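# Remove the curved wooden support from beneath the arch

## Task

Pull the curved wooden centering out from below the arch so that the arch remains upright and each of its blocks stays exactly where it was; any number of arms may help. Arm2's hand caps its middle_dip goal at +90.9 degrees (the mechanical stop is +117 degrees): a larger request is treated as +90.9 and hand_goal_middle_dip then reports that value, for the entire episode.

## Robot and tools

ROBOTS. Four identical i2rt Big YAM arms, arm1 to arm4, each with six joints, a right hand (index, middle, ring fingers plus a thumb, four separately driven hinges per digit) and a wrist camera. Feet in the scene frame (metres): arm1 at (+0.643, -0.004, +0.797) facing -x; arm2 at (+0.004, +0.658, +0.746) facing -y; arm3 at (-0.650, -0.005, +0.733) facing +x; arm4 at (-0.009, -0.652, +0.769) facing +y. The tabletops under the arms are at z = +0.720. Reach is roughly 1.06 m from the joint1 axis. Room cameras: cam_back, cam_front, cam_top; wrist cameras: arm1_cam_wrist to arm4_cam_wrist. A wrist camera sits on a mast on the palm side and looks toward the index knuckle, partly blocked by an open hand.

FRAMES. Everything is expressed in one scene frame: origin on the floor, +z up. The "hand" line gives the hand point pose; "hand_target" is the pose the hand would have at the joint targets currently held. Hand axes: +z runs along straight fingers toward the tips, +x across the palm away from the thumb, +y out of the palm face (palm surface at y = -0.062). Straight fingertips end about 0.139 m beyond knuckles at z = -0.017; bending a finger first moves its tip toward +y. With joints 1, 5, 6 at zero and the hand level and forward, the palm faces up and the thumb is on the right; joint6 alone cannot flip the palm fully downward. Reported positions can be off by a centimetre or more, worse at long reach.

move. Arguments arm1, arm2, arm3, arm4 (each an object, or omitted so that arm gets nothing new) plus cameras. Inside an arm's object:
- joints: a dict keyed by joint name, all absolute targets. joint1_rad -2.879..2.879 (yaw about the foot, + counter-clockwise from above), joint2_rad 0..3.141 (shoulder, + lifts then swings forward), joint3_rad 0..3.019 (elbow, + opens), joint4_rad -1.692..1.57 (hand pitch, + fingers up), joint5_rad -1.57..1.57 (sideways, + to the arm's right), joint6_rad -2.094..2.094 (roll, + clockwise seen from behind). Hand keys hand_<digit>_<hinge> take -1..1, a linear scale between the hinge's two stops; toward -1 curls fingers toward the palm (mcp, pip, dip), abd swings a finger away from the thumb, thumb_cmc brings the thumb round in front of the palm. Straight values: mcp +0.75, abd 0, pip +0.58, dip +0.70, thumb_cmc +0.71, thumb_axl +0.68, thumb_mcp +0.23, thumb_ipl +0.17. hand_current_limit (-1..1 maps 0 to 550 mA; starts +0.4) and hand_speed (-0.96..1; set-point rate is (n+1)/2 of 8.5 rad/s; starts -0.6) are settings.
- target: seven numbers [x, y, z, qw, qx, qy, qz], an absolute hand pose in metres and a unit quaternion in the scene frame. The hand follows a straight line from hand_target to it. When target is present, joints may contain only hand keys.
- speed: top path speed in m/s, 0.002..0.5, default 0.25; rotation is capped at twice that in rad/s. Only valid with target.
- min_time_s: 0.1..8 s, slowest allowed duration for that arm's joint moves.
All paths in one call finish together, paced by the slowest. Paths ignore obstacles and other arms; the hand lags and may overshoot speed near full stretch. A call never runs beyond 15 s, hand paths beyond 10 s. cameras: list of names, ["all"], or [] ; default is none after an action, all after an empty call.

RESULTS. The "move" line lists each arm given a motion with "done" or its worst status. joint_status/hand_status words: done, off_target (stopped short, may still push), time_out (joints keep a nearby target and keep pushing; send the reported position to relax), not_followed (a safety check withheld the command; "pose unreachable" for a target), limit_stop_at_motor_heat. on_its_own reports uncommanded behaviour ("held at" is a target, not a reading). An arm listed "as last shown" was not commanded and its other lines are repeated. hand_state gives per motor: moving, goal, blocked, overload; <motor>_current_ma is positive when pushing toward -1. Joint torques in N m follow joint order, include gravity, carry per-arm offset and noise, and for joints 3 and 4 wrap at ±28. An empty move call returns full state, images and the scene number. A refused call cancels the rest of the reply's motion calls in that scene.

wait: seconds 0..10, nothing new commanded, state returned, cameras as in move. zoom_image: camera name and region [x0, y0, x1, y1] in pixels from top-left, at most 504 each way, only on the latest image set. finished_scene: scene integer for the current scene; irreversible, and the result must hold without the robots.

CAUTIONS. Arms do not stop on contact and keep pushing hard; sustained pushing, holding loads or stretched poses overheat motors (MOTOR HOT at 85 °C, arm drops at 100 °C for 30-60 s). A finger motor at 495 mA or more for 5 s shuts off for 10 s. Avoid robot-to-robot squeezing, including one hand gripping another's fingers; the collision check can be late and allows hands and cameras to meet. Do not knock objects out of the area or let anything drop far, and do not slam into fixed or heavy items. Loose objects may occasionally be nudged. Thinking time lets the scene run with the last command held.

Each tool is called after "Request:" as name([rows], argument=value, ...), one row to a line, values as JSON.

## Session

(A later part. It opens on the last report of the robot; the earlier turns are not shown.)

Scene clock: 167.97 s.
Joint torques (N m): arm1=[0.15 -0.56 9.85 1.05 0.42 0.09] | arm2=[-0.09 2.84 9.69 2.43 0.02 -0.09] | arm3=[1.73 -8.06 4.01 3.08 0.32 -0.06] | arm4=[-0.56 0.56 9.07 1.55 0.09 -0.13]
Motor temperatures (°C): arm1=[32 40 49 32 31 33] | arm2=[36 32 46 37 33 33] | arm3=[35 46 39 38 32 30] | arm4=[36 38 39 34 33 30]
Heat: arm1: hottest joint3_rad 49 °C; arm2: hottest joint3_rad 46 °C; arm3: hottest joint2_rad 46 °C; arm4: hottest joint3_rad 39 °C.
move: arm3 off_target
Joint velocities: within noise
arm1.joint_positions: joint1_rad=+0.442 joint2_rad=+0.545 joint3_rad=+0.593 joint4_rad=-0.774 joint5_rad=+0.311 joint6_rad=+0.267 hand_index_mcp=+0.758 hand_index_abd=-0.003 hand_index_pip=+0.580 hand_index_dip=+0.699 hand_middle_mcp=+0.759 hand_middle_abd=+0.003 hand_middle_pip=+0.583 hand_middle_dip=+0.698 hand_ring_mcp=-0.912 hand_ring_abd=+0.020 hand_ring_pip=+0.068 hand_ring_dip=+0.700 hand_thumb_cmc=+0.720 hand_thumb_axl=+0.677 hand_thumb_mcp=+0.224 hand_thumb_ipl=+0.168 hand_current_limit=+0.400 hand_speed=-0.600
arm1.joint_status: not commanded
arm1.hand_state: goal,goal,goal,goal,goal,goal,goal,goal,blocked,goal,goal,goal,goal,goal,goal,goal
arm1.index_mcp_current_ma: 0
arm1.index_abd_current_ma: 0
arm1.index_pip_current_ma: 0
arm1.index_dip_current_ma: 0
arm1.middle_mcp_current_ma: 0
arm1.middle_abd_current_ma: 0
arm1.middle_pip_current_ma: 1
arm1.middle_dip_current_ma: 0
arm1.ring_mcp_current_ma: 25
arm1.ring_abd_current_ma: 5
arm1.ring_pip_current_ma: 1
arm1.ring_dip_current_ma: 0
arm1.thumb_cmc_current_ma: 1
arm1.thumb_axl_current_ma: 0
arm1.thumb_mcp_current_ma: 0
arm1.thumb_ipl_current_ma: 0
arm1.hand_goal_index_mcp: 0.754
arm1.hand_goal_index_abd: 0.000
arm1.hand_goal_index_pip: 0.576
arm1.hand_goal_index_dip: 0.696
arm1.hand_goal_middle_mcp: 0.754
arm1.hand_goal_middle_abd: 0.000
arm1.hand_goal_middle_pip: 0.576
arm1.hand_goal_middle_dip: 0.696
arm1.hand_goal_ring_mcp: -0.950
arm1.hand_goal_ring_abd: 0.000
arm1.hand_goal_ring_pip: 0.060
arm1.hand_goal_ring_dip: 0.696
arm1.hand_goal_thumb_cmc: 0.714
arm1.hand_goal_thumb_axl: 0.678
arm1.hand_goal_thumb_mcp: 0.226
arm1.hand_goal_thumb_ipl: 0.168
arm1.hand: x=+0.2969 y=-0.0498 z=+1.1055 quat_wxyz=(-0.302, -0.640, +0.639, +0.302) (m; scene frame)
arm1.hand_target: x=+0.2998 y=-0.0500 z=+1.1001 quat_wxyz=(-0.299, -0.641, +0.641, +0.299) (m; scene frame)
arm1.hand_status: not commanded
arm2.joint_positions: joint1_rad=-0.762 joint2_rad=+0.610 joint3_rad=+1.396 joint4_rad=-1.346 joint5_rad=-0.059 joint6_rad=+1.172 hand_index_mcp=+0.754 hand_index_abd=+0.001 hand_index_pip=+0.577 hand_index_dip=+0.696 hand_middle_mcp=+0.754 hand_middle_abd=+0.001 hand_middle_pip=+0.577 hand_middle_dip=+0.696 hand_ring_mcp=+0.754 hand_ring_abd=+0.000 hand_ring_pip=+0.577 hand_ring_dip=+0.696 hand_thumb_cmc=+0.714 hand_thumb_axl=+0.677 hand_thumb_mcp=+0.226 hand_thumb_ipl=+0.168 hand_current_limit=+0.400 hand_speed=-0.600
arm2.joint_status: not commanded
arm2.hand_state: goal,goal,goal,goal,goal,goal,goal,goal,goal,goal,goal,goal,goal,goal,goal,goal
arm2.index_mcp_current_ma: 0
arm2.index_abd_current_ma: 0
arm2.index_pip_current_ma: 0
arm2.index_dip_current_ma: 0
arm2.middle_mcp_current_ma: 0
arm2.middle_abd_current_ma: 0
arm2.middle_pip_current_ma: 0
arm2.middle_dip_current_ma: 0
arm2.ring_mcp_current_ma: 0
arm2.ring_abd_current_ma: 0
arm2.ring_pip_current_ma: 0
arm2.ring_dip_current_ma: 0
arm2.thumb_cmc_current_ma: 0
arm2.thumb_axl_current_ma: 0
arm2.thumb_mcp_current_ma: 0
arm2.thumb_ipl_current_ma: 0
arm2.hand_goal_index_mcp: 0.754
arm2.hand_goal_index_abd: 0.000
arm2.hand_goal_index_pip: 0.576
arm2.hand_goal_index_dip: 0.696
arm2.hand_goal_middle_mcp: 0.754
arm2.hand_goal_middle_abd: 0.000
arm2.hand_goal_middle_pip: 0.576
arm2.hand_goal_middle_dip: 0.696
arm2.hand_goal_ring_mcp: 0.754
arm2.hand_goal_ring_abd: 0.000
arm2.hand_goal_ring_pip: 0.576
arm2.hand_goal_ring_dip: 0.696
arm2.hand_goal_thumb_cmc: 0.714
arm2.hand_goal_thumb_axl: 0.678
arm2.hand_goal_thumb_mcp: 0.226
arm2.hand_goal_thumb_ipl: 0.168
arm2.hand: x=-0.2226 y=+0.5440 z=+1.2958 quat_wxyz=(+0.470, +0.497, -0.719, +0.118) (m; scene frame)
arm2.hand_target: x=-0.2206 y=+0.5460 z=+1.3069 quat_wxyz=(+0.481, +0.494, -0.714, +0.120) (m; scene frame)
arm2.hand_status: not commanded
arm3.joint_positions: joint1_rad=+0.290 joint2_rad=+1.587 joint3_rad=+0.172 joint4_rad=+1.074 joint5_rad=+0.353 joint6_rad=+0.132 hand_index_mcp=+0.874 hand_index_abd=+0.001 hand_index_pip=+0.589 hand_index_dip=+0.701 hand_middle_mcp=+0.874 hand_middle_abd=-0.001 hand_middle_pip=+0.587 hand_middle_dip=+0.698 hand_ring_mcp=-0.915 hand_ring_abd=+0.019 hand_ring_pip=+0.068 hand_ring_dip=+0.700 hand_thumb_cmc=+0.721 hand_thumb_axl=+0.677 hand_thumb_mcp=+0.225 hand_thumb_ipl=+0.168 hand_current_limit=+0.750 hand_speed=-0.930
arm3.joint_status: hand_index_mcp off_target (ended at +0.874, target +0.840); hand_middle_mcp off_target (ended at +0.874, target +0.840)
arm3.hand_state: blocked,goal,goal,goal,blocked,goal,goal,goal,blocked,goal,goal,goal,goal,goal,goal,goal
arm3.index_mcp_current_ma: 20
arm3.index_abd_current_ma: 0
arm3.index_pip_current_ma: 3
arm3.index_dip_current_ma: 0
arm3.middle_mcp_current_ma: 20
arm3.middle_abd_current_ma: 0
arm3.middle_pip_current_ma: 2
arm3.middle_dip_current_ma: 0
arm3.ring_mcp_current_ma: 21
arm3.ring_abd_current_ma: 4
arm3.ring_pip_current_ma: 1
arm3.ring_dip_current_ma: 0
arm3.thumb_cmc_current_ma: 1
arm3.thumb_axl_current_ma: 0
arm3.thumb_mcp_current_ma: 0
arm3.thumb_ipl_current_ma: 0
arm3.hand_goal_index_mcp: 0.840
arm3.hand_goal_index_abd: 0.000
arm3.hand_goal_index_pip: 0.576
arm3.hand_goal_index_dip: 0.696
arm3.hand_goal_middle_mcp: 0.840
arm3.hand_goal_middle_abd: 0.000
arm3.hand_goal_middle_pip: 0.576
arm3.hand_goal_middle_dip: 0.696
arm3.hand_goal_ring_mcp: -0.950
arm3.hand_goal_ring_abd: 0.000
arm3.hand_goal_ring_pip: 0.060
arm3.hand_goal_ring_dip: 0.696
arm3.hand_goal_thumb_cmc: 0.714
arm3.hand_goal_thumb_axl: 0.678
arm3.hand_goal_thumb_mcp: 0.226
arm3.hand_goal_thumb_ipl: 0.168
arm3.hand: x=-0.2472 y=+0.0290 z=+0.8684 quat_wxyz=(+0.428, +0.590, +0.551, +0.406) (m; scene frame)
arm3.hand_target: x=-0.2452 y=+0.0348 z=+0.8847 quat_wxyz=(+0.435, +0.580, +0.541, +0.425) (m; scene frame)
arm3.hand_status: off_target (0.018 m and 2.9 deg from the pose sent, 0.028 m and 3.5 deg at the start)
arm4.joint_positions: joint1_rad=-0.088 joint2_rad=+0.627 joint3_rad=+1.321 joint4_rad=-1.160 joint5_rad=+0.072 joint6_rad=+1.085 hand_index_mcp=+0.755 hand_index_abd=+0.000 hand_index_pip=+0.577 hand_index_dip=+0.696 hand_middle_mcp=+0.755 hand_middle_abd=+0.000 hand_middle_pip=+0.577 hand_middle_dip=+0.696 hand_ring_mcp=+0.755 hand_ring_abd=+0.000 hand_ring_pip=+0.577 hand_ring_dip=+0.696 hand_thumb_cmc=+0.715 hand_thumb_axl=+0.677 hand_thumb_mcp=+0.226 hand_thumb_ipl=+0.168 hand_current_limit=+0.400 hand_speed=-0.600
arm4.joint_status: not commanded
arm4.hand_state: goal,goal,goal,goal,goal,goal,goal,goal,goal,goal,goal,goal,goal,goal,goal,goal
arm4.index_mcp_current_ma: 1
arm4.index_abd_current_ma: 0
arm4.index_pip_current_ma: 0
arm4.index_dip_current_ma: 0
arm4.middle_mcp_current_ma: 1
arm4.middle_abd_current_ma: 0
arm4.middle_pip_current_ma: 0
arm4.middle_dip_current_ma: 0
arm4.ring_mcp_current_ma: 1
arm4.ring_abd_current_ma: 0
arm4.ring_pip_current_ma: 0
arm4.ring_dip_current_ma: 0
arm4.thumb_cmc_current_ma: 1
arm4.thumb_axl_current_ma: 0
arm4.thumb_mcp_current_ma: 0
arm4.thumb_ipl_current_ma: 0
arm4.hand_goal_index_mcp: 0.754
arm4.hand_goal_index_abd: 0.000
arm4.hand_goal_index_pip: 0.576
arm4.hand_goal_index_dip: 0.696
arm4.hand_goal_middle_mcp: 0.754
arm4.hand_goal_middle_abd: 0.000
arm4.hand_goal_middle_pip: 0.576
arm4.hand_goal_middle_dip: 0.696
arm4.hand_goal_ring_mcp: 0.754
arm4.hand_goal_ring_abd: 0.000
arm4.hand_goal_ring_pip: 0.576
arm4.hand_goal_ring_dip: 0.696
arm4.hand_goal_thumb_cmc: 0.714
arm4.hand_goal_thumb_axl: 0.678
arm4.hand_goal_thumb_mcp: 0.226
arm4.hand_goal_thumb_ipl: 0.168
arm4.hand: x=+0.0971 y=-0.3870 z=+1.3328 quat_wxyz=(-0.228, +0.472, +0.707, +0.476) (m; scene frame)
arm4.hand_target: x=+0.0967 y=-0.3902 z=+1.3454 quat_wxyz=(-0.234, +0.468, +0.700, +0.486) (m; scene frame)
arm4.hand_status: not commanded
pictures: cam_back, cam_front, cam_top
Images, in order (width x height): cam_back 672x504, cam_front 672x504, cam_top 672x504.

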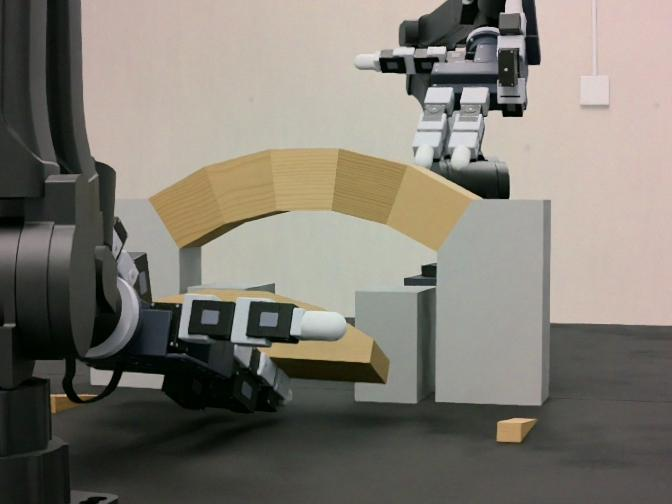

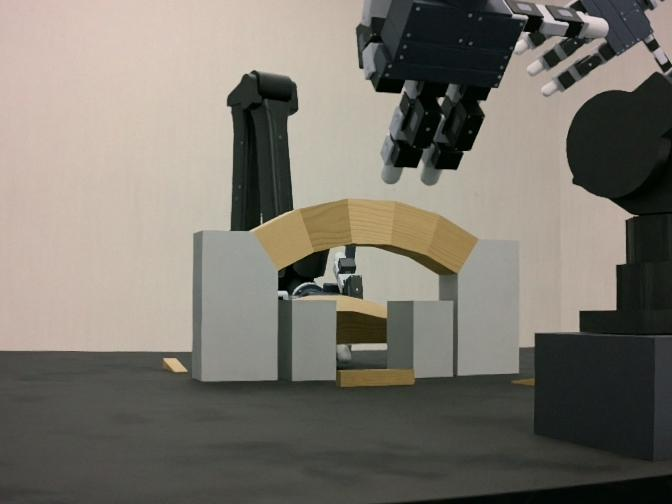

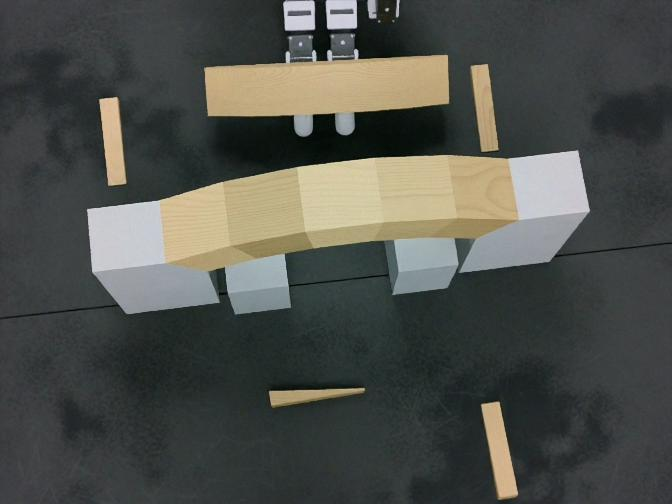

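Request:
move(arm3={"target": [-0.245, 0.035, 0.889, 0.4353, 0.5804, 0.5415, 0.4250], "speed": 0.05, "joints": {"hand_index_mcp": 0.90, "hand_middle_mcp": 0.90}}, cameras=["cam_back", "cam_front", "cam_top"])

Request:
zoom_image(camera="cam_back", region=[100, 180, 440, 420])

Scene clock: 169.17 s.
Joint torques (N m): arm1=[-0.03 -0.44 9.83 1.16 0.4 0.1] | arm2=[-0.09 2.73 9.68 2.43 0.02 -0.09] | arm3=[1.96 -8.12 4.34 3.07 0.31 -0.1] | arm4=[-0.67 0.67 9.06 1.58 0.09 -0.12]
Motor temperatures (°C): arm1=[32 40 49 32 31 33] | arm2=[36 32 46 37 33 33] | arm3=[35 46 39 38 32 30] | arm4=[36 38 39 34 33 30]
Heat: arm1: hottest joint3_rad 49 °C; arm2: hottest joint3_rad 46 °C; arm3: hottest joint2_rad 46 °C; arm4: hottest joint3_rad 39 °C.
move: arm3 off_target
Joint velocities: within noise
arm1, arm2, arm4: as last shown
arm3.joint_positions: joint1_rad=+0.290 joint2_rad=+1.558 joint3_rad=+0.172 joint4_rad=+1.045 joint5_rad=+0.353 joint6_rad=+0.132 hand_index_mcp=+0.933 hand_index_abd=+0.001 hand_index_pip=+0.590 hand_index_dip=+0.701 hand_middle_mcp=+0.933 hand_middle_abd=-0.001 hand_middle_pip=+0.588 hand_middle_dip=+0.698 hand_ring_mcp=-0.915 hand_ring_abd=+0.019 hand_ring_pip=+0.068 hand_ring_dip=+0.700 hand_thumb_cmc=+0.721 hand_thumb_axl=+0.677 hand_thumb_mcp=+0.225 hand_thumb_ipl=+0.168 hand_current_limit=+0.750 hand_speed=-0.930
arm3.joint_status: hand_index_mcp off_target (ended at +0.933, target +0.900); hand_middle_mcp off_target (ended at +0.933, target +0.900)
arm3.hand_state: blocked,goal,goal,goal,blocked,goal,goal,goal,blocked,goal,goal,goal,goal,goal,goal,goal
arm3.index_mcp_current_ma: 19
arm3.index_abd_current_ma: 0
arm3.index_pip_current_ma: 3
arm3.index_dip_current_ma: 0
arm3.middle_mcp_current_ma: 19
arm3.middle_abd_current_ma: 0
arm3.middle_pip_current_ma: 2
arm3.middle_dip_current_ma: 0
arm3.ring_mcp_current_ma: 21
arm3.ring_abd_current_ma: 4
arm3.ring_pip_current_ma: 1
arm3.ring_dip_current_ma: 0
arm3.thumb_cmc_current_ma: 1
arm3.thumb_axl_current_ma: 0
arm3.thumb_mcp_current_ma: 0
arm3.thumb_ipl_current_ma: 0
arm3.hand_goal_index_mcp: 0.900
arm3.hand_goal_index_abd: 0.000
arm3.hand_goal_index_pip: 0.576
arm3.hand_goal_index_dip: 0.696
arm3.hand_goal_middle_mcp: 0.900
arm3.hand_goal_middle_abd: 0.000
arm3.hand_goal_middle_pip: 0.576
arm3.hand_goal_middle_dip: 0.696
arm3.hand_goal_ring_mcp: -0.950
arm3.hand_goal_ring_abd: 0.000
arm3.hand_goal_ring_pip: 0.060
arm3.hand_goal_ring_dip: 0.696
arm3.hand_goal_thumb_cmc: 0.714
arm3.hand_goal_thumb_axl: 0.678
arm3.hand_goal_thumb_mcp: 0.226
arm3.hand_goal_thumb_ipl: 0.168
arm3.hand: x=-0.2472 y=+0.0290 z=+0.8720 quat_wxyz=(+0.427, +0.591, +0.552, +0.405) (m; scene frame)
arm3.hand_target: x=-0.2452 y=+0.0348 z=+0.8888 quat_wxyz=(+0.435, +0.580, +0.541, +0.425) (m; scene frame)
arm3.hand_status: off_target (0.018 m and 2.9 deg from the pose sent, 0.022 m and 2.9 deg at the start)
pictures: cam_back, cam_front, cam_top
Images, in order (width x height): cam_back 672x504, cam_front 672x504, cam_top 672x504.

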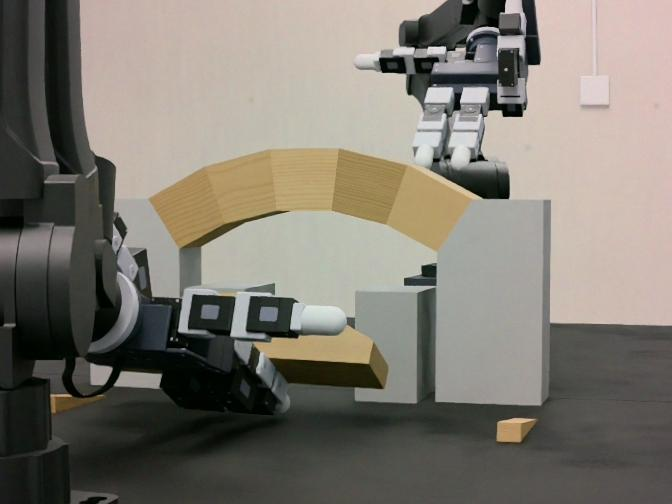

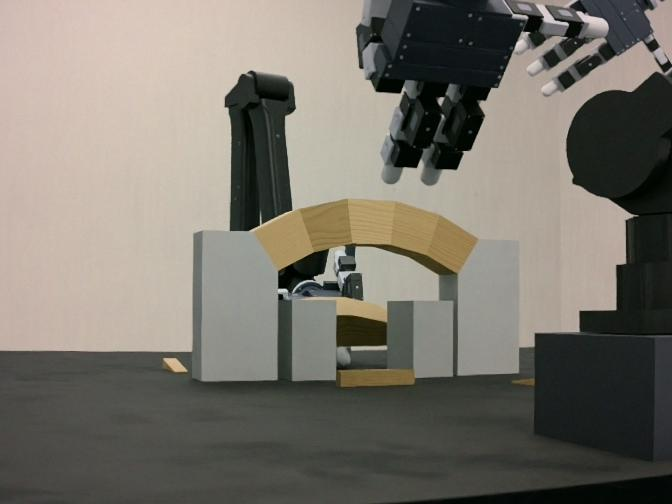

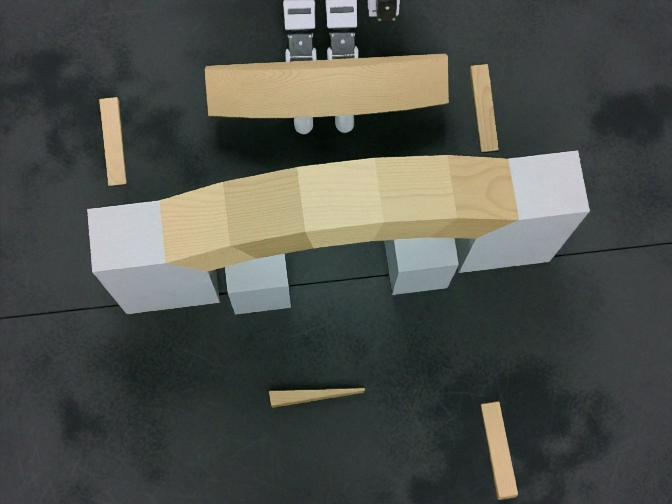

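Scaled by 1.482 from the camera's 672x504 image, which has a finer 960x720 frame.

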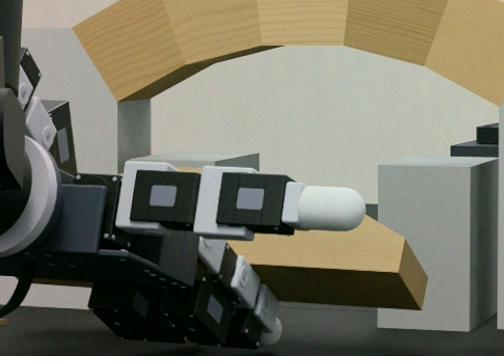

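Request:
move(arm3={"target": [-0.245, 0.035, 0.895, 0.4353, 0.5804, 0.5415, 0.4250], "speed": 0.05, "joints": {"hand_index_mcp": 0.97, "hand_middle_mcp": 0.97}}, cameras=["cam_back", "cam_front", "cam_top"])

Request:
zoom_image(camera="cam_back", region=[100, 180, 440, 420])

Scene clock: 170.43 s.
Joint torques (N m): arm1=[-0.26 -0.62 9.76 1.01 0.45 0.07] | arm2=[-0.09 2.78 9.69 2.44 0.02 -0.09] | arm3=[2.61 -7.94 4.79 2.93 0.33 -0.05] | arm4=[-0.62 0.56 9.06 1.55 0.08 -0.12]
Motor temperatures (°C): arm1=[32 40 49 32 31 33] | arm2=[36 32 46 37 33 33] | arm3=[35 46 39 38 32 30] | arm4=[36 38 39 34 33 30]
Heat: arm1: hottest joint3_rad 49 °C; arm2: hottest joint3_rad 46 °C; arm3: hottest joint2_rad 46 °C; arm4: hottest joint3_rad 39 °C.
move: arm3 off_target
Joint velocities: within noise
arm1, arm2, arm4: as last shown
arm3.joint_positions: joint1_rad=+0.290 joint2_rad=+1.516 joint3_rad=+0.172 joint4_rad=+1.001 joint5_rad=+0.353 joint6_rad=+0.132 hand_index_mcp=+0.998 hand_index_abd=+0.001 hand_index_pip=+0.590 hand_index_dip=+0.700 hand_middle_mcp=+0.998 hand_middle_abd=-0.001 hand_middle_pip=+0.590 hand_middle_dip=+0.699 hand_ring_mcp=-0.915 hand_ring_abd=+0.019 hand_ring_pip=+0.068 hand_ring_dip=+0.700 hand_thumb_cmc=+0.721 hand_thumb_axl=+0.677 hand_thumb_mcp=+0.225 hand_thumb_ipl=+0.168 hand_current_limit=+0.750 hand_speed=-0.930
arm3.joint_status: hand_index_mcp off_target (ended at +0.998, target +0.970); hand_middle_mcp off_target (ended at +0.998, target +0.970)
arm3.hand_state: blocked,goal,goal,goal,blocked,goal,goal,goal,blocked,goal,goal,goal,goal,goal,goal,goal
arm3.index_mcp_current_ma: 13
arm3.index_abd_current_ma: 0
arm3.index_pip_current_ma: 3
arm3.index_dip_current_ma: 0
arm3.middle_mcp_current_ma: 14
arm3.middle_abd_current_ma: 0
arm3.middle_pip_current_ma: 3
arm3.middle_dip_current_ma: 0
arm3.ring_mcp_current_ma: 21
arm3.ring_abd_current_ma: 4
arm3.ring_pip_current_ma: 1
arm3.ring_dip_current_ma: 0
arm3.thumb_cmc_current_ma: 1
arm3.thumb_axl_current_ma: 0
arm3.thumb_mcp_current_ma: 0
arm3.thumb_ipl_current_ma: 0
arm3.hand_goal_index_mcp: 0.970
arm3.hand_goal_index_abd: 0.000
arm3.hand_goal_index_pip: 0.576
arm3.hand_goal_index_dip: 0.696
arm3.hand_goal_middle_mcp: 0.970
arm3.hand_goal_middle_abd: 0.000
arm3.hand_goal_middle_pip: 0.576
arm3.hand_goal_middle_dip: 0.696
arm3.hand_goal_ring_mcp: -0.950
arm3.hand_goal_ring_abd: 0.000
arm3.hand_goal_ring_pip: 0.060
arm3.hand_goal_ring_dip: 0.696
arm3.hand_goal_thumb_cmc: 0.714
arm3.hand_goal_thumb_axl: 0.678
arm3.hand_goal_thumb_mcp: 0.226
arm3.hand_goal_thumb_ipl: 0.168
arm3.hand: x=-0.2476 y=+0.0289 z=+0.8775 quat_wxyz=(+0.427, +0.591, +0.552, +0.405) (m; scene frame)
arm3.hand_target: x=-0.2452 y=+0.0349 z=+0.8947 quat_wxyz=(+0.435, +0.580, +0.541, +0.425) (m; scene frame)
arm3.hand_status: off_target (0.019 m and 3.0 deg from the pose sent, 0.024 m and 2.9 deg at the start)
pictures: cam_back, cam_front, cam_top
Images, in order (width x height): cam_back 672x504, cam_front 672x504, cam_top 672x504.

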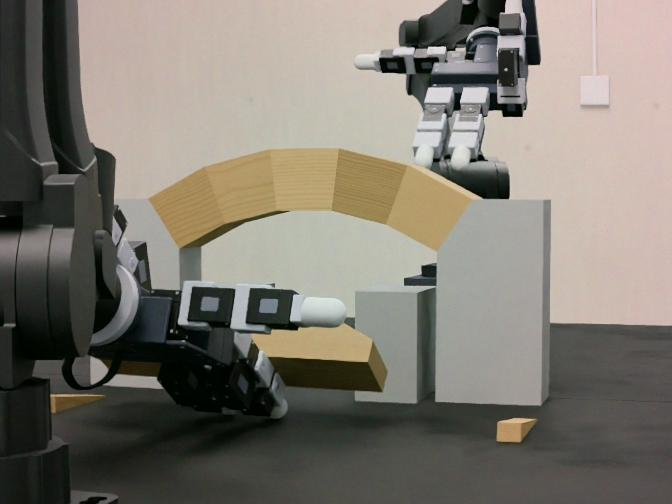

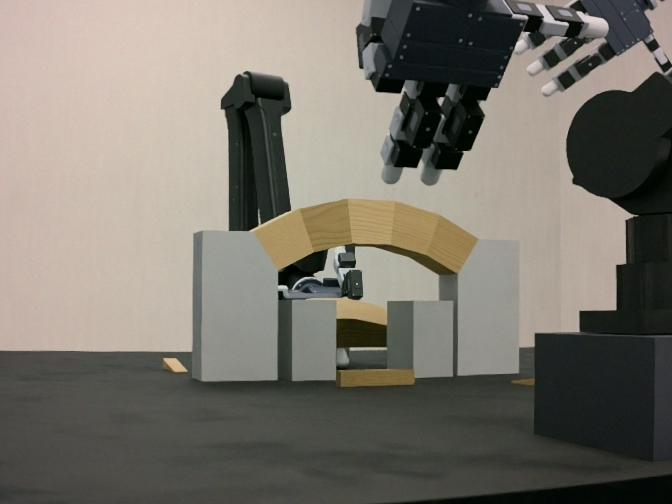

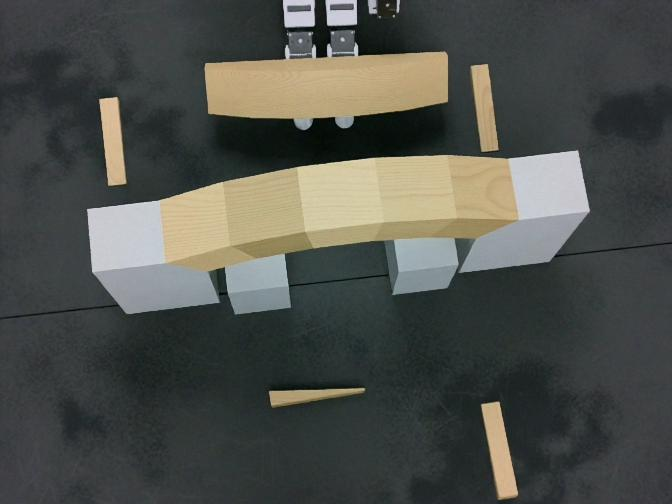

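Scaled by 1.482 from the camera's 672x504 image, which has a finer 960x720 frame.

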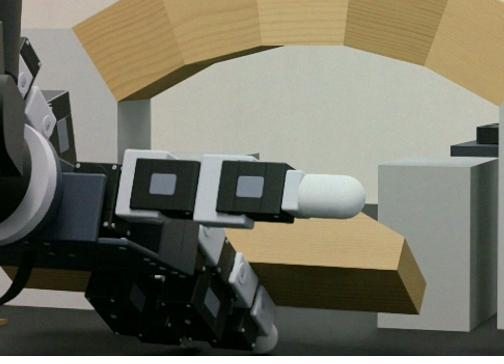

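Request:
move(arm3={"target": [-0.235, 0.035, 0.900, 0.4163, 0.5949, 0.5564, 0.4045], "speed": 0.05}, cameras=["cam_back", "cam_top"])

Request:
move(arm3={"target": [-0.225, 0.035, 0.904, 0.3965, 0.6086, 0.5706, 0.3835], "speed": 0.05}, cameras=["cam_back", "cam_top"])

Request:
zoom_image(camera="cam_back", region=[100, 180, 440, 420])

Scene clock: 173.03 s.
Joint torques (N m): arm1=[-0.15 -0.73 9.94 1.03 0.42 0.09] | arm2=[-0.09 2.73 9.69 2.44 0.02 -0.08] | arm3=[0.91 -6.59 8.53 2.45 0.21 0.05] | arm4=[-0.62 0.56 9.06 1.57 0.08 -0.12]
Motor temperatures (°C): arm1=[32 40 49 32 31 33] | arm2=[36 32 46 37 33 33] | arm3=[35 46 39 38 32 30] | arm4=[36 38 39 34 33 30]
Heat: arm1: hottest joint3_rad 49 °C; arm2: hottest joint3_rad 46 °C; arm3: hottest joint2_rad 46 °C; arm4: hottest joint3_rad 39 °C.
move: arm3 off_target
Joint velocities: within noise
arm1, arm2, arm4: as last shown
arm3.joint_positions: joint1_rad=+0.290 joint2_rad=+1.368 joint3_rad=+0.178 joint4_rad=+0.774 joint5_rad=+0.342 joint6_rad=+0.143 hand_index_mcp=+0.998 hand_index_abd=+0.001 hand_index_pip=+0.588 hand_index_dip=+0.700 hand_middle_mcp=+0.998 hand_middle_abd=-0.001 hand_middle_pip=+0.585 hand_middle_dip=+0.697 hand_ring_mcp=-0.915 hand_ring_abd=+0.019 hand_ring_pip=+0.068 hand_ring_dip=+0.700 hand_thumb_cmc=+0.721 hand_thumb_axl=+0.677 hand_thumb_mcp=+0.225 hand_thumb_ipl=+0.168 hand_current_limit=+0.750 hand_speed=-0.930
arm3.joint_status: not commanded
arm3.hand_state: blocked,goal,goal,goal,blocked,goal,goal,goal,blocked,goal,goal,goal,goal,goal,goal,goal
arm3.index_mcp_current_ma: 13
arm3.index_abd_current_ma: 0
arm3.index_pip_current_ma: 2
arm3.index_dip_current_ma: 0
arm3.middle_mcp_current_ma: 14
arm3.middle_abd_current_ma: 0
arm3.middle_pip_current_ma: 1
arm3.middle_dip_current_ma: 0
arm3.ring_mcp_current_ma: 21
arm3.ring_abd_current_ma: 4
arm3.ring_pip_current_ma: 1
arm3.ring_dip_current_ma: 0
arm3.thumb_cmc_current_ma: 1
arm3.thumb_axl_current_ma: 0
arm3.thumb_mcp_current_ma: 0
arm3.thumb_ipl_current_ma: 0
arm3.hand_goal_index_mcp: 0.970
arm3.hand_goal_index_abd: 0.000
arm3.hand_goal_index_pip: 0.576
arm3.hand_goal_index_dip: 0.696
arm3.hand_goal_middle_mcp: 0.970
arm3.hand_goal_middle_abd: 0.000
arm3.hand_goal_middle_pip: 0.576
arm3.hand_goal_middle_dip: 0.696
arm3.hand_goal_ring_mcp: -0.950
arm3.hand_goal_ring_abd: 0.000
arm3.hand_goal_ring_pip: 0.060
arm3.hand_goal_ring_dip: 0.696
arm3.hand_goal_thumb_cmc: 0.714
arm3.hand_goal_thumb_axl: 0.678
arm3.hand_goal_thumb_mcp: 0.226
arm3.hand_goal_thumb_ipl: 0.168
arm3.hand: x=-0.2486 y=+0.0295 z=+0.8798 quat_wxyz=(+0.409, +0.601, +0.570, +0.383) (m; scene frame)
arm3.hand_target: x=-0.2360 y=+0.0349 z=+0.9003 quat_wxyz=(+0.416, +0.595, +0.556, +0.405) (m; scene frame)
arm3.hand_status: off_target (0.025 m and 3.1 deg from the pose sent, 0.027 m and 1.4 deg at the start)
pictures: cam_back, cam_top
Images, in order (width x height): cam_back 672x504, cam_top 672x504.

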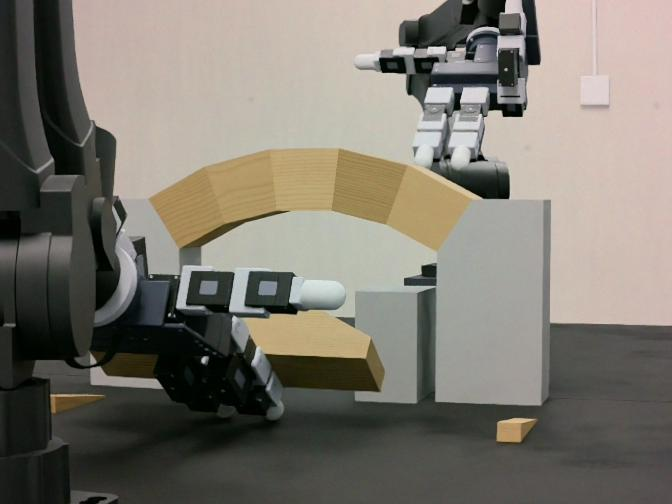

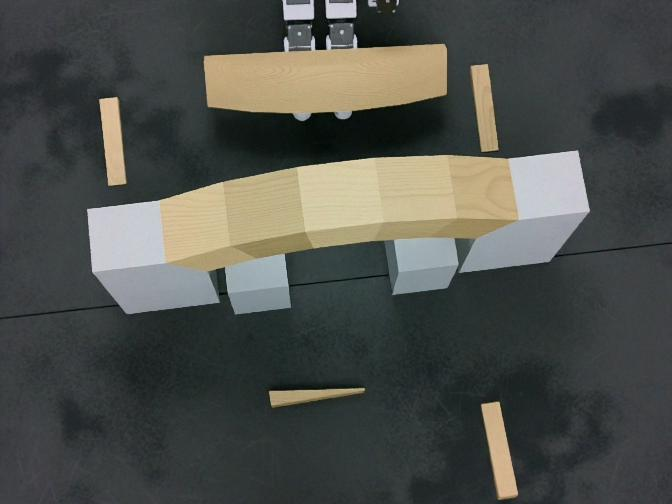

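Scene clock: 174.37 s.
Joint torques (N m): arm1=[-0.15 -0.91 9.95 1.03 0.4 0.1] | arm2=[-0.09 2.78 9.66 2.43 0.02 -0.09] | arm3=[1.03 -5.36 9.77 2.15 -0.03 0.05] | arm4=[-0.62 0.62 9.06 1.57 0.09 -0.12]
Motor temperatures (°C): arm1=[32 40 49 32 31 33] | arm2=[36 32 46 37 33 33] | arm3=[35 46 39 38 32 30] | arm4=[36 38 39 34 33 30]
Heat: arm1: hottest joint3_rad 49 °C; arm2: hottest joint3_rad 46 °C; arm3: hottest joint2_rad 46 °C; arm4: hottest joint3_rad 39 °C.
move: arm3 off_target
Joint velocities: within noise
arm1, arm2, arm4: as last shown
arm3.joint_positions: joint1_rad=+0.290 joint2_rad=+1.272 joint3_rad=+0.218 joint4_rad=+0.568 joint5_rad=+0.329 joint6_rad=+0.157 hand_index_mcp=+0.994 hand_index_abd=+0.004 hand_index_pip=+0.585 hand_index_dip=+0.700 hand_middle_mcp=+0.992 hand_middle_abd=+0.004 hand_middle_pip=+0.581 hand_middle_dip=+0.695 hand_ring_mcp=-0.915 hand_ring_abd=+0.019 hand_ring_pip=+0.068 hand_ring_dip=+0.700 hand_thumb_cmc=+0.721 hand_thumb_axl=+0.677 hand_thumb_mcp=+0.225 hand_thumb_ipl=+0.168 hand_current_limit=+0.750 hand_speed=-0.930
arm3.joint_status: not commanded
arm3.hand_state: blocked,goal,goal,goal,blocked,goal,goal,goal,blocked,goal,goal,goal,goal,goal,goal,goal
arm3.index_mcp_current_ma: 10
arm3.index_abd_current_ma: 0
arm3.index_pip_current_ma: 1
arm3.index_dip_current_ma: 0
arm3.middle_mcp_current_ma: 8
arm3.middle_abd_current_ma: 0
arm3.middle_pip_current_ma: 0
arm3.middle_dip_current_ma: 0
arm3.ring_mcp_current_ma: 21
arm3.ring_abd_current_ma: 4
arm3.ring_pip_current_ma: 1
arm3.ring_dip_current_ma: 0
arm3.thumb_cmc_current_ma: 1
arm3.thumb_axl_current_ma: 0
arm3.thumb_mcp_current_ma: 0
arm3.thumb_ipl_current_ma: 0
arm3.hand_goal_index_mcp: 0.970
arm3.hand_goal_index_abd: 0.000
arm3.hand_goal_index_pip: 0.576
arm3.hand_goal_index_dip: 0.696
arm3.hand_goal_middle_mcp: 0.970
arm3.hand_goal_middle_abd: 0.000
arm3.hand_goal_middle_pip: 0.576
arm3.hand_goal_middle_dip: 0.696
arm3.hand_goal_ring_mcp: -0.950
arm3.hand_goal_ring_abd: 0.000
arm3.hand_goal_ring_pip: 0.060
arm3.hand_goal_ring_dip: 0.696
arm3.hand_goal_thumb_cmc: 0.714
arm3.hand_goal_thumb_axl: 0.678
arm3.hand_goal_thumb_mcp: 0.226
arm3.hand_goal_thumb_ipl: 0.168
arm3.hand: x=-0.2406 y=+0.0332 z=+0.8821 quat_wxyz=(+0.389, +0.611, +0.586, +0.363) (m; scene frame)
arm3.hand_target: x=-0.2262 y=+0.0348 z=+0.9044 quat_wxyz=(+0.397, +0.608, +0.571, +0.384) (m; scene frame)
arm3.hand_status: off_target (0.027 m and 3.1 deg from the pose sent, 0.034 m and 1.7 deg at the start)
pictures: cam_back, cam_top
Images, in order (width x height): cam_back 672x504, cam_top 672x504.

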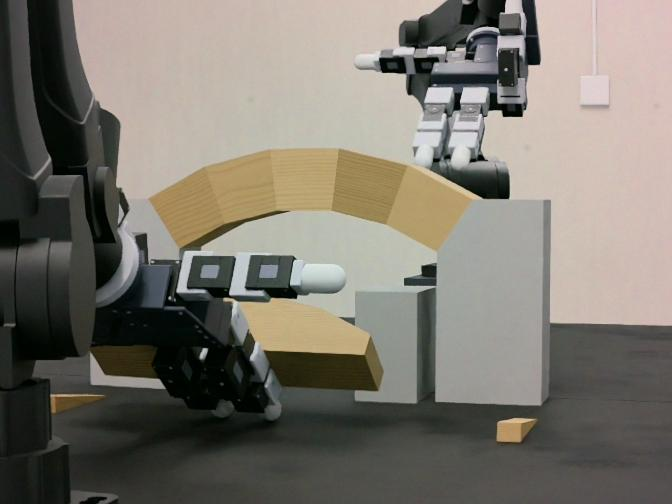

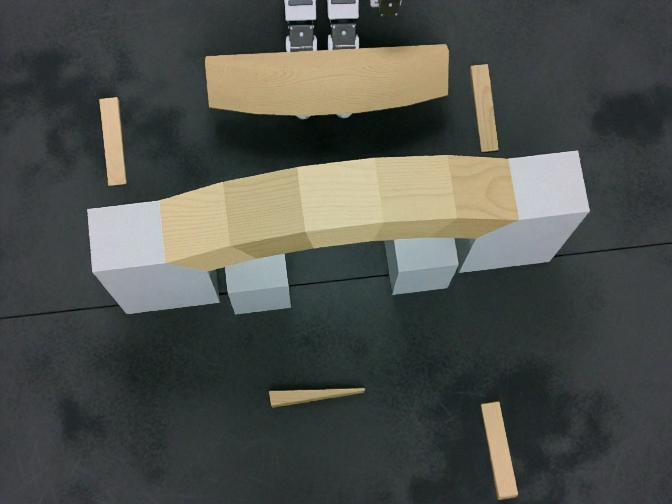

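Scaled by 1.482 from the camera's 672x504 image, which has a finer 960x720 frame.

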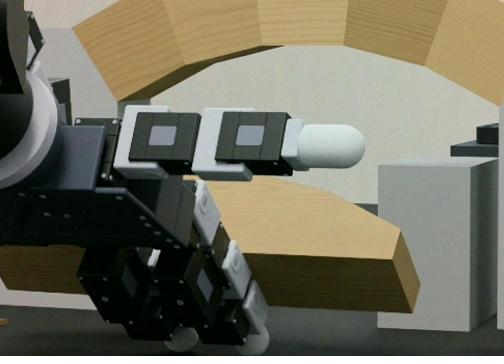

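Request:
move(arm3={"target": [-0.245, 0.035, 0.896, 0.4353, 0.5804, 0.5415, 0.4250], "speed": 0.06, "joints": {"hand_index_mcp": 0.92, "hand_middle_mcp": 0.92}}, arm4={"target": [-0.12, -0.12, 1.22, 0.0, 0.7071, 0.7071, 0.0], "speed": 0.25, "joints": {"hand_ring_mcp": -0.95, "hand_ring_pip": 0.06}}, cameras=["cam_back", "cam_front", "cam_top"])

Scene clock: 180.77 s.
Joint torques (N m): arm1=[0.38 -0.73 9.83 1.05 0.4 0.1] | arm2=[-0.09 2.78 9.69 2.43 0.02 -0.09] | arm3=[2.08 -5.89 5.18 4.31 0.32 -0.2] | arm4=[-0.44 -16.97 11.4 -0.2 0.08 -0.04]
Motor temperatures (°C): arm1=[32 40 49 32 31 33] | arm2=[36 32 46 37 33 33] | arm3=[35 46 39 38 32 30] | arm4=[36 38 39 34 33 30]
Heat: arm1: hottest joint3_rad 49 °C; arm2: hottest joint3_rad 46 °C; arm3: hottest joint2_rad 46 °C; arm4: hottest joint3_rad 39 °C.
move: arm3 off_target; arm4 off_target
Joint velocities: within noise
arm1, arm2: as last shown
arm3.joint_positions: joint1_rad=+0.290 joint2_rad=+1.483 joint3_rad=+0.174 joint4_rad=+0.955 joint5_rad=+0.353 joint6_rad=+0.144 hand_index_mcp=+0.977 hand_index_abd=+0.004 hand_index_pip=+0.589 hand_index_dip=+0.700 hand_middle_mcp=+0.976 hand_middle_abd=+0.003 hand_middle_pip=+0.591 hand_middle_dip=+0.700 hand_ring_mcp=-0.915 hand_ring_abd=+0.019 hand_ring_pip=+0.068 hand_ring_dip=+0.700 hand_thumb_cmc=+0.721 hand_thumb_axl=+0.677 hand_thumb_mcp=+0.225 hand_thumb_ipl=+0.168 hand_current_limit=+0.750 hand_speed=-0.930
arm3.joint_status: hand_index_mcp off_target (ended at +0.977, target +0.920); hand_middle_mcp off_target (ended at +0.976, target +0.920)
arm3.hand_state: blocked,goal,goal,goal,blocked,goal,goal,goal,blocked,goal,goal,goal,goal,goal,goal,goal
arm3.index_mcp_current_ma: 56
arm3.index_abd_current_ma: 0
arm3.index_pip_current_ma: 3
arm3.index_dip_current_ma: 0
arm3.middle_mcp_current_ma: 53
arm3.middle_abd_current_ma: 0
arm3.middle_pip_current_ma: 4
arm3.middle_dip_current_ma: 0
arm3.ring_mcp_current_ma: 21
arm3.ring_abd_current_ma: 4
arm3.ring_pip_current_ma: 1
arm3.ring_dip_current_ma: 0
arm3.thumb_cmc_current_ma: 1
arm3.thumb_axl_current_ma: 0
arm3.thumb_mcp_current_ma: 0
arm3.thumb_ipl_current_ma: 0
arm3.hand_goal_index_mcp: 0.920
arm3.hand_goal_index_abd: 0.000
arm3.hand_goal_index_pip: 0.576
arm3.hand_goal_index_dip: 0.696
arm3.hand_goal_middle_mcp: 0.920
arm3.hand_goal_middle_abd: 0.000
arm3.hand_goal_middle_pip: 0.576
arm3.hand_goal_middle_dip: 0.696
arm3.hand_goal_ring_mcp: -0.950
arm3.hand_goal_ring_abd: 0.000
arm3.hand_goal_ring_pip: 0.060
arm3.hand_goal_ring_dip: 0.696
arm3.hand_goal_thumb_cmc: 0.714
arm3.hand_goal_thumb_axl: 0.678
arm3.hand_goal_thumb_mcp: 0.226
arm3.hand_goal_thumb_ipl: 0.168
arm3.hand: x=-0.2472 y=+0.0282 z=+0.8793 quat_wxyz=(+0.423, +0.595, +0.551, +0.404) (m; scene frame)
arm3.hand_target: x=-0.2453 y=+0.0348 z=+0.8958 quat_wxyz=(+0.435, +0.581, +0.541, +0.425) (m; scene frame)
arm3.hand_status: off_target (0.018 m and 3.5 deg from the pose sent, 0.015 m and 10.8 deg at the start)
arm4.joint_positions: joint1_rad=+0.321 joint2_rad=+1.714 joint3_rad=+2.205 joint4_rad=-1.668 joint5_rad=+0.077 joint6_rad=+1.842 hand_index_mcp=+0.755 hand_index_abd=+0.000 hand_index_pip=+0.577 hand_index_dip=+0.696 hand_middle_mcp=+0.755 hand_middle_abd=+0.000 hand_middle_pip=+0.577 hand_middle_dip=+0.696 hand_ring_mcp=-0.901 hand_ring_abd=+0.019 hand_ring_pip=+0.071 hand_ring_dip=+0.699 hand_thumb_cmc=+0.715 hand_thumb_axl=+0.677 hand_thumb_mcp=+0.224 hand_thumb_ipl=+0.168 hand_current_limit=+0.400 hand_speed=-0.600
arm4.joint_status: hand_ring_mcp off_target (ended at -0.901, target -0.950); the others done
arm4.hand_state: goal,goal,goal,goal,goal,goal,goal,goal,blocked,goal,goal,goal,goal,goal,goal,goal
arm4.index_mcp_current_ma: 1
arm4.index_abd_current_ma: 0
arm4.index_pip_current_ma: 0
arm4.index_dip_current_ma: 0
arm4.middle_mcp_current_ma: 1
arm4.middle_abd_current_ma: 0
arm4.middle_pip_current_ma: 0
arm4.middle_dip_current_ma: 0
arm4.ring_mcp_current_ma: 123
arm4.ring_abd_current_ma: 25
arm4.ring_pip_current_ma: 14
arm4.ring_dip_current_ma: 3
arm4.thumb_cmc_current_ma: 1
arm4.thumb_axl_current_ma: 0
arm4.thumb_mcp_current_ma: -2
arm4.thumb_ipl_current_ma: 0
arm4.hand_goal_index_mcp: 0.754
arm4.hand_goal_index_abd: 0.000
arm4.hand_goal_index_pip: 0.576
arm4.hand_goal_index_dip: 0.696
arm4.hand_goal_middle_mcp: 0.754
arm4.hand_goal_middle_abd: 0.000
arm4.hand_goal_middle_pip: 0.576
arm4.hand_goal_middle_dip: 0.696
arm4.hand_goal_ring_mcp: -0.950
arm4.hand_goal_ring_abd: 0.000
arm4.hand_goal_ring_pip: 0.060
arm4.hand_goal_ring_dip: 0.696
arm4.hand_goal_thumb_cmc: 0.714
arm4.hand_goal_thumb_axl: 0.678
arm4.hand_goal_thumb_mcp: 0.226
arm4.hand_goal_thumb_ipl: 0.168
arm4.hand: x=-0.1149 y=-0.1243 z=+1.2053 quat_wxyz=(-0.153, +0.668, +0.717, +0.128) (m; scene frame)
arm4.hand_target: x=-0.1197 y=-0.1208 z=+1.2189 quat_wxyz=(-0.169, +0.668, +0.713, +0.133) (m; scene frame)
arm4.hand_status: off_target (0.016 m and 23.4 deg from the pose sent, 0.362 m and 67.2 deg at the start; pose on its path clipped on 32 of 100 steps; a joint's target at an end of its range on 58 of 100 steps)
pictures: cam_back, cam_front, cam_top
Images, in order (width x height): cam_back 672x504, cam_front 672x504, cam_top 672x504.

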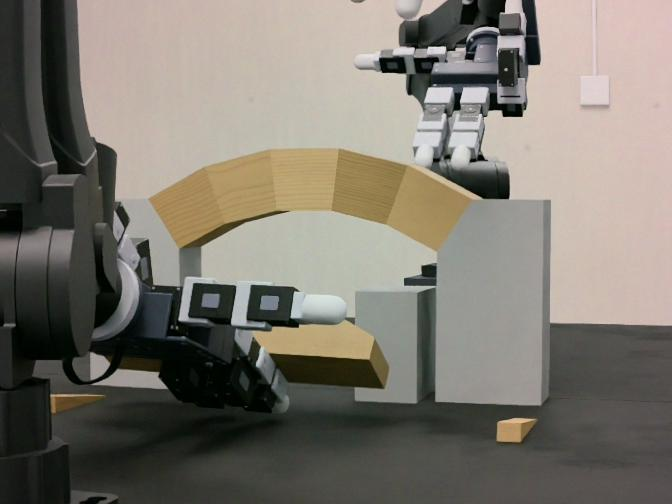

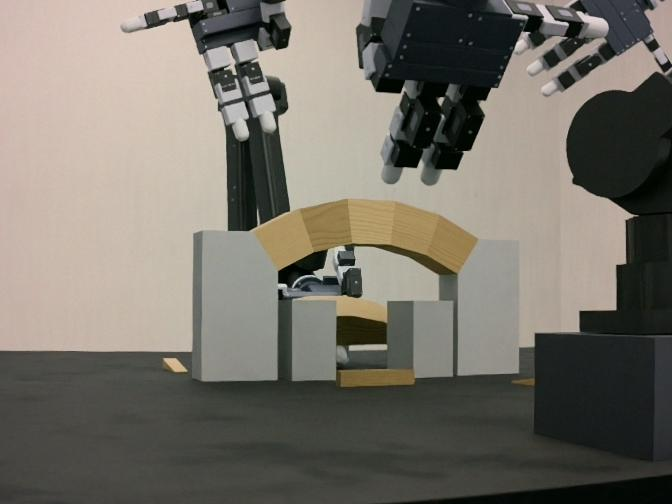

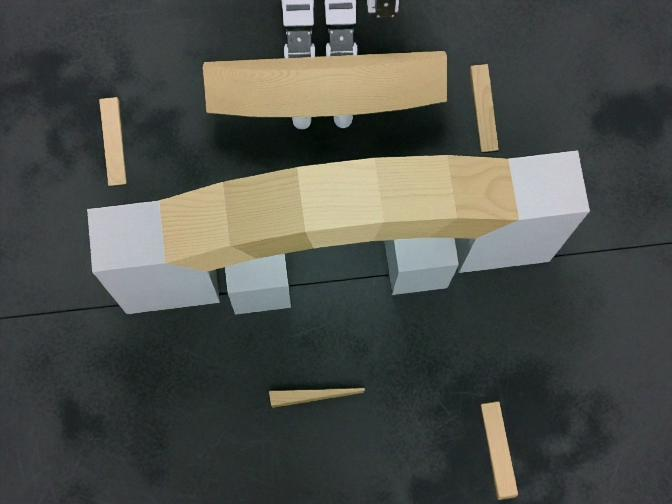

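Request:
move(arm4={"target": [-0.15, 0.0, 1.08, 0.0, 0.7071, 0.7071, 0.0], "speed": 0.2}, cameras=["cam_back", "cam_front", "cam_top"])

Scene clock: 183.63 s.
Joint torques (N m): arm1=[0.03 -0.79 9.84 0.96 0.41 0.08] | arm2=[-0.09 2.78 9.68 2.43 0.02 -0.09] | arm3=[1.67 -5.66 5.15 4.46 0.35 -0.18] | arm4=[-2.02 -23.71 11.56 -0.44 0.03 -0.09]
Motor temperatures (°C): arm1=[32 40 49 32 31 33] | arm2=[36 32 46 37 33 33] | arm3=[35 46 38 38 32 30] | arm4=[36 38 39 34 33 30]
Heat: arm1: hottest joint3_rad 49 °C; arm2: hottest joint3_rad 46 °C; arm3: hottest joint2_rad 46 °C; arm4: hottest joint3_rad 39 °C.
move: arm4 off_target
Joint velocities: within noise
arm1, arm2, arm3: as last shown
arm4.joint_positions: joint1_rad=+0.308 joint2_rad=+2.121 joint3_rad=+2.470 joint4_rad=-1.669 joint5_rad=+0.029 joint6_rad=+1.846 hand_index_mcp=+0.755 hand_index_abd=+0.000 hand_index_pip=+0.577 hand_index_dip=+0.696 hand_middle_mcp=+0.755 hand_middle_abd=+0.000 hand_middle_pip=+0.577 hand_middle_dip=+0.696 hand_ring_mcp=-0.901 hand_ring_abd=+0.019 hand_ring_pip=+0.071 hand_ring_dip=+0.699 hand_thumb_cmc=+0.715 hand_thumb_axl=+0.677 hand_thumb_mcp=+0.224 hand_thumb_ipl=+0.168 hand_current_limit=+0.400 hand_speed=-0.600
arm4.joint_status: not commanded
arm4.hand_state: goal,goal,goal,goal,goal,goal,goal,goal,blocked,goal,goal,goal,goal,goal,goal,goal
arm4.index_mcp_current_ma: 1
arm4.index_abd_current_ma: 0
arm4.index_pip_current_ma: 0
arm4.index_dip_current_ma: 0
arm4.middle_mcp_current_ma: 1
arm4.middle_abd_current_ma: 0
arm4.middle_pip_current_ma: 0
arm4.middle_dip_current_ma: 0
arm4.ring_mcp_current_ma: 123
arm4.ring_abd_current_ma: 25
arm4.ring_pip_current_ma: 14
arm4.ring_dip_current_ma: 3
arm4.thumb_cmc_current_ma: 1
arm4.thumb_axl_current_ma: 0
arm4.thumb_mcp_current_ma: -2
arm4.thumb_ipl_current_ma: 0
arm4.hand_goal_index_mcp: 0.754
arm4.hand_goal_index_abd: 0.000
arm4.hand_goal_index_pip: 0.576
arm4.hand_goal_index_dip: 0.696
arm4.hand_goal_middle_mcp: 0.754
arm4.hand_goal_middle_abd: 0.000
arm4.hand_goal_middle_pip: 0.576
arm4.hand_goal_middle_dip: 0.696
arm4.hand_goal_ring_mcp: -0.950
arm4.hand_goal_ring_abd: 0.000
arm4.hand_goal_ring_pip: 0.060
arm4.hand_goal_ring_dip: 0.696
arm4.hand_goal_thumb_cmc: 0.714
arm4.hand_goal_thumb_axl: 0.678
arm4.hand_goal_thumb_mcp: 0.226
arm4.hand_goal_thumb_ipl: 0.168
arm4.hand: x=-0.1546 y=-0.0097 z=+1.0685 quat_wxyz=(-0.100, +0.679, +0.723, +0.076) (m; scene frame)
arm4.hand_target: x=-0.1496 y=-0.0012 z=+1.0793 quat_wxyz=(-0.115, +0.681, +0.718, +0.083) (m; scene frame)
arm4.hand_status: off_target (0.016 m and 14.9 deg from the pose sent, 0.180 m and 23.4 deg at the start; a joint's target at an end of its range on 62 of 63 steps)
pictures: cam_back, cam_front, cam_top
Images, in order (width x height): cam_back 672x504, cam_front 672x504, cam_top 672x504.

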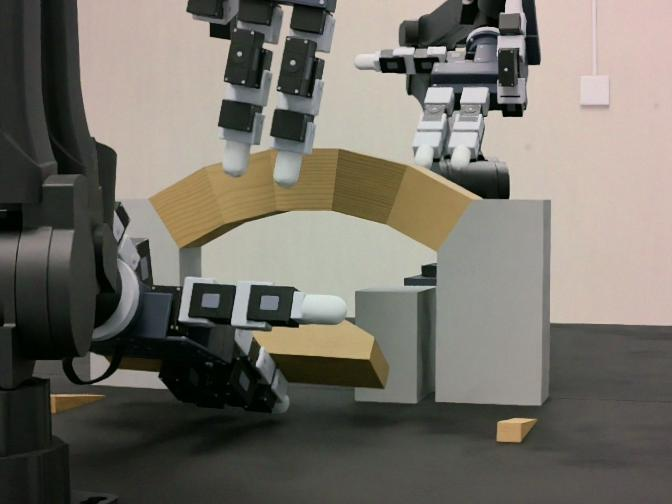

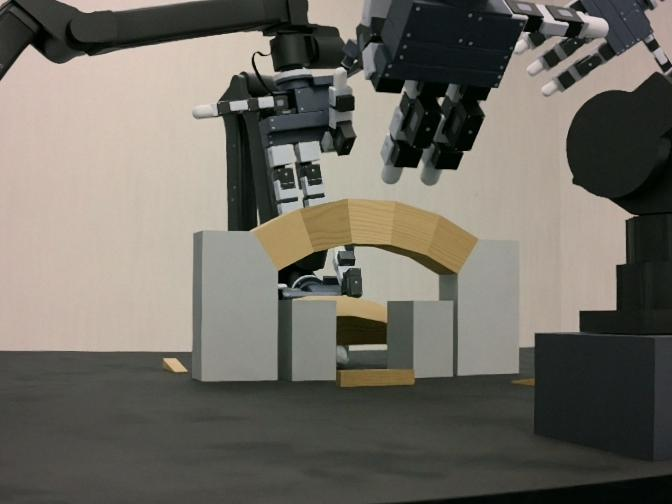

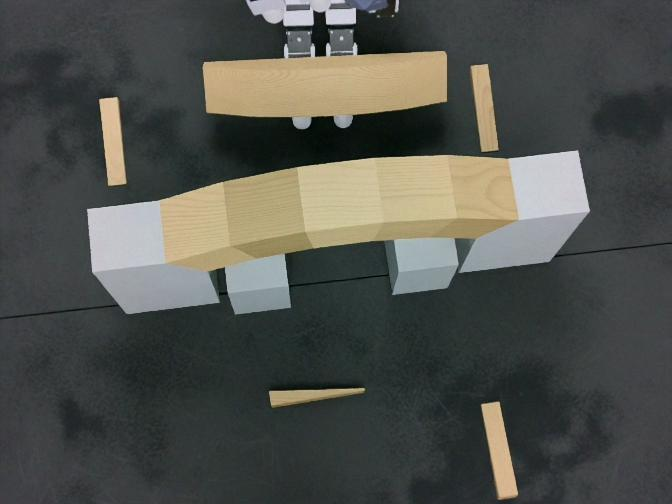

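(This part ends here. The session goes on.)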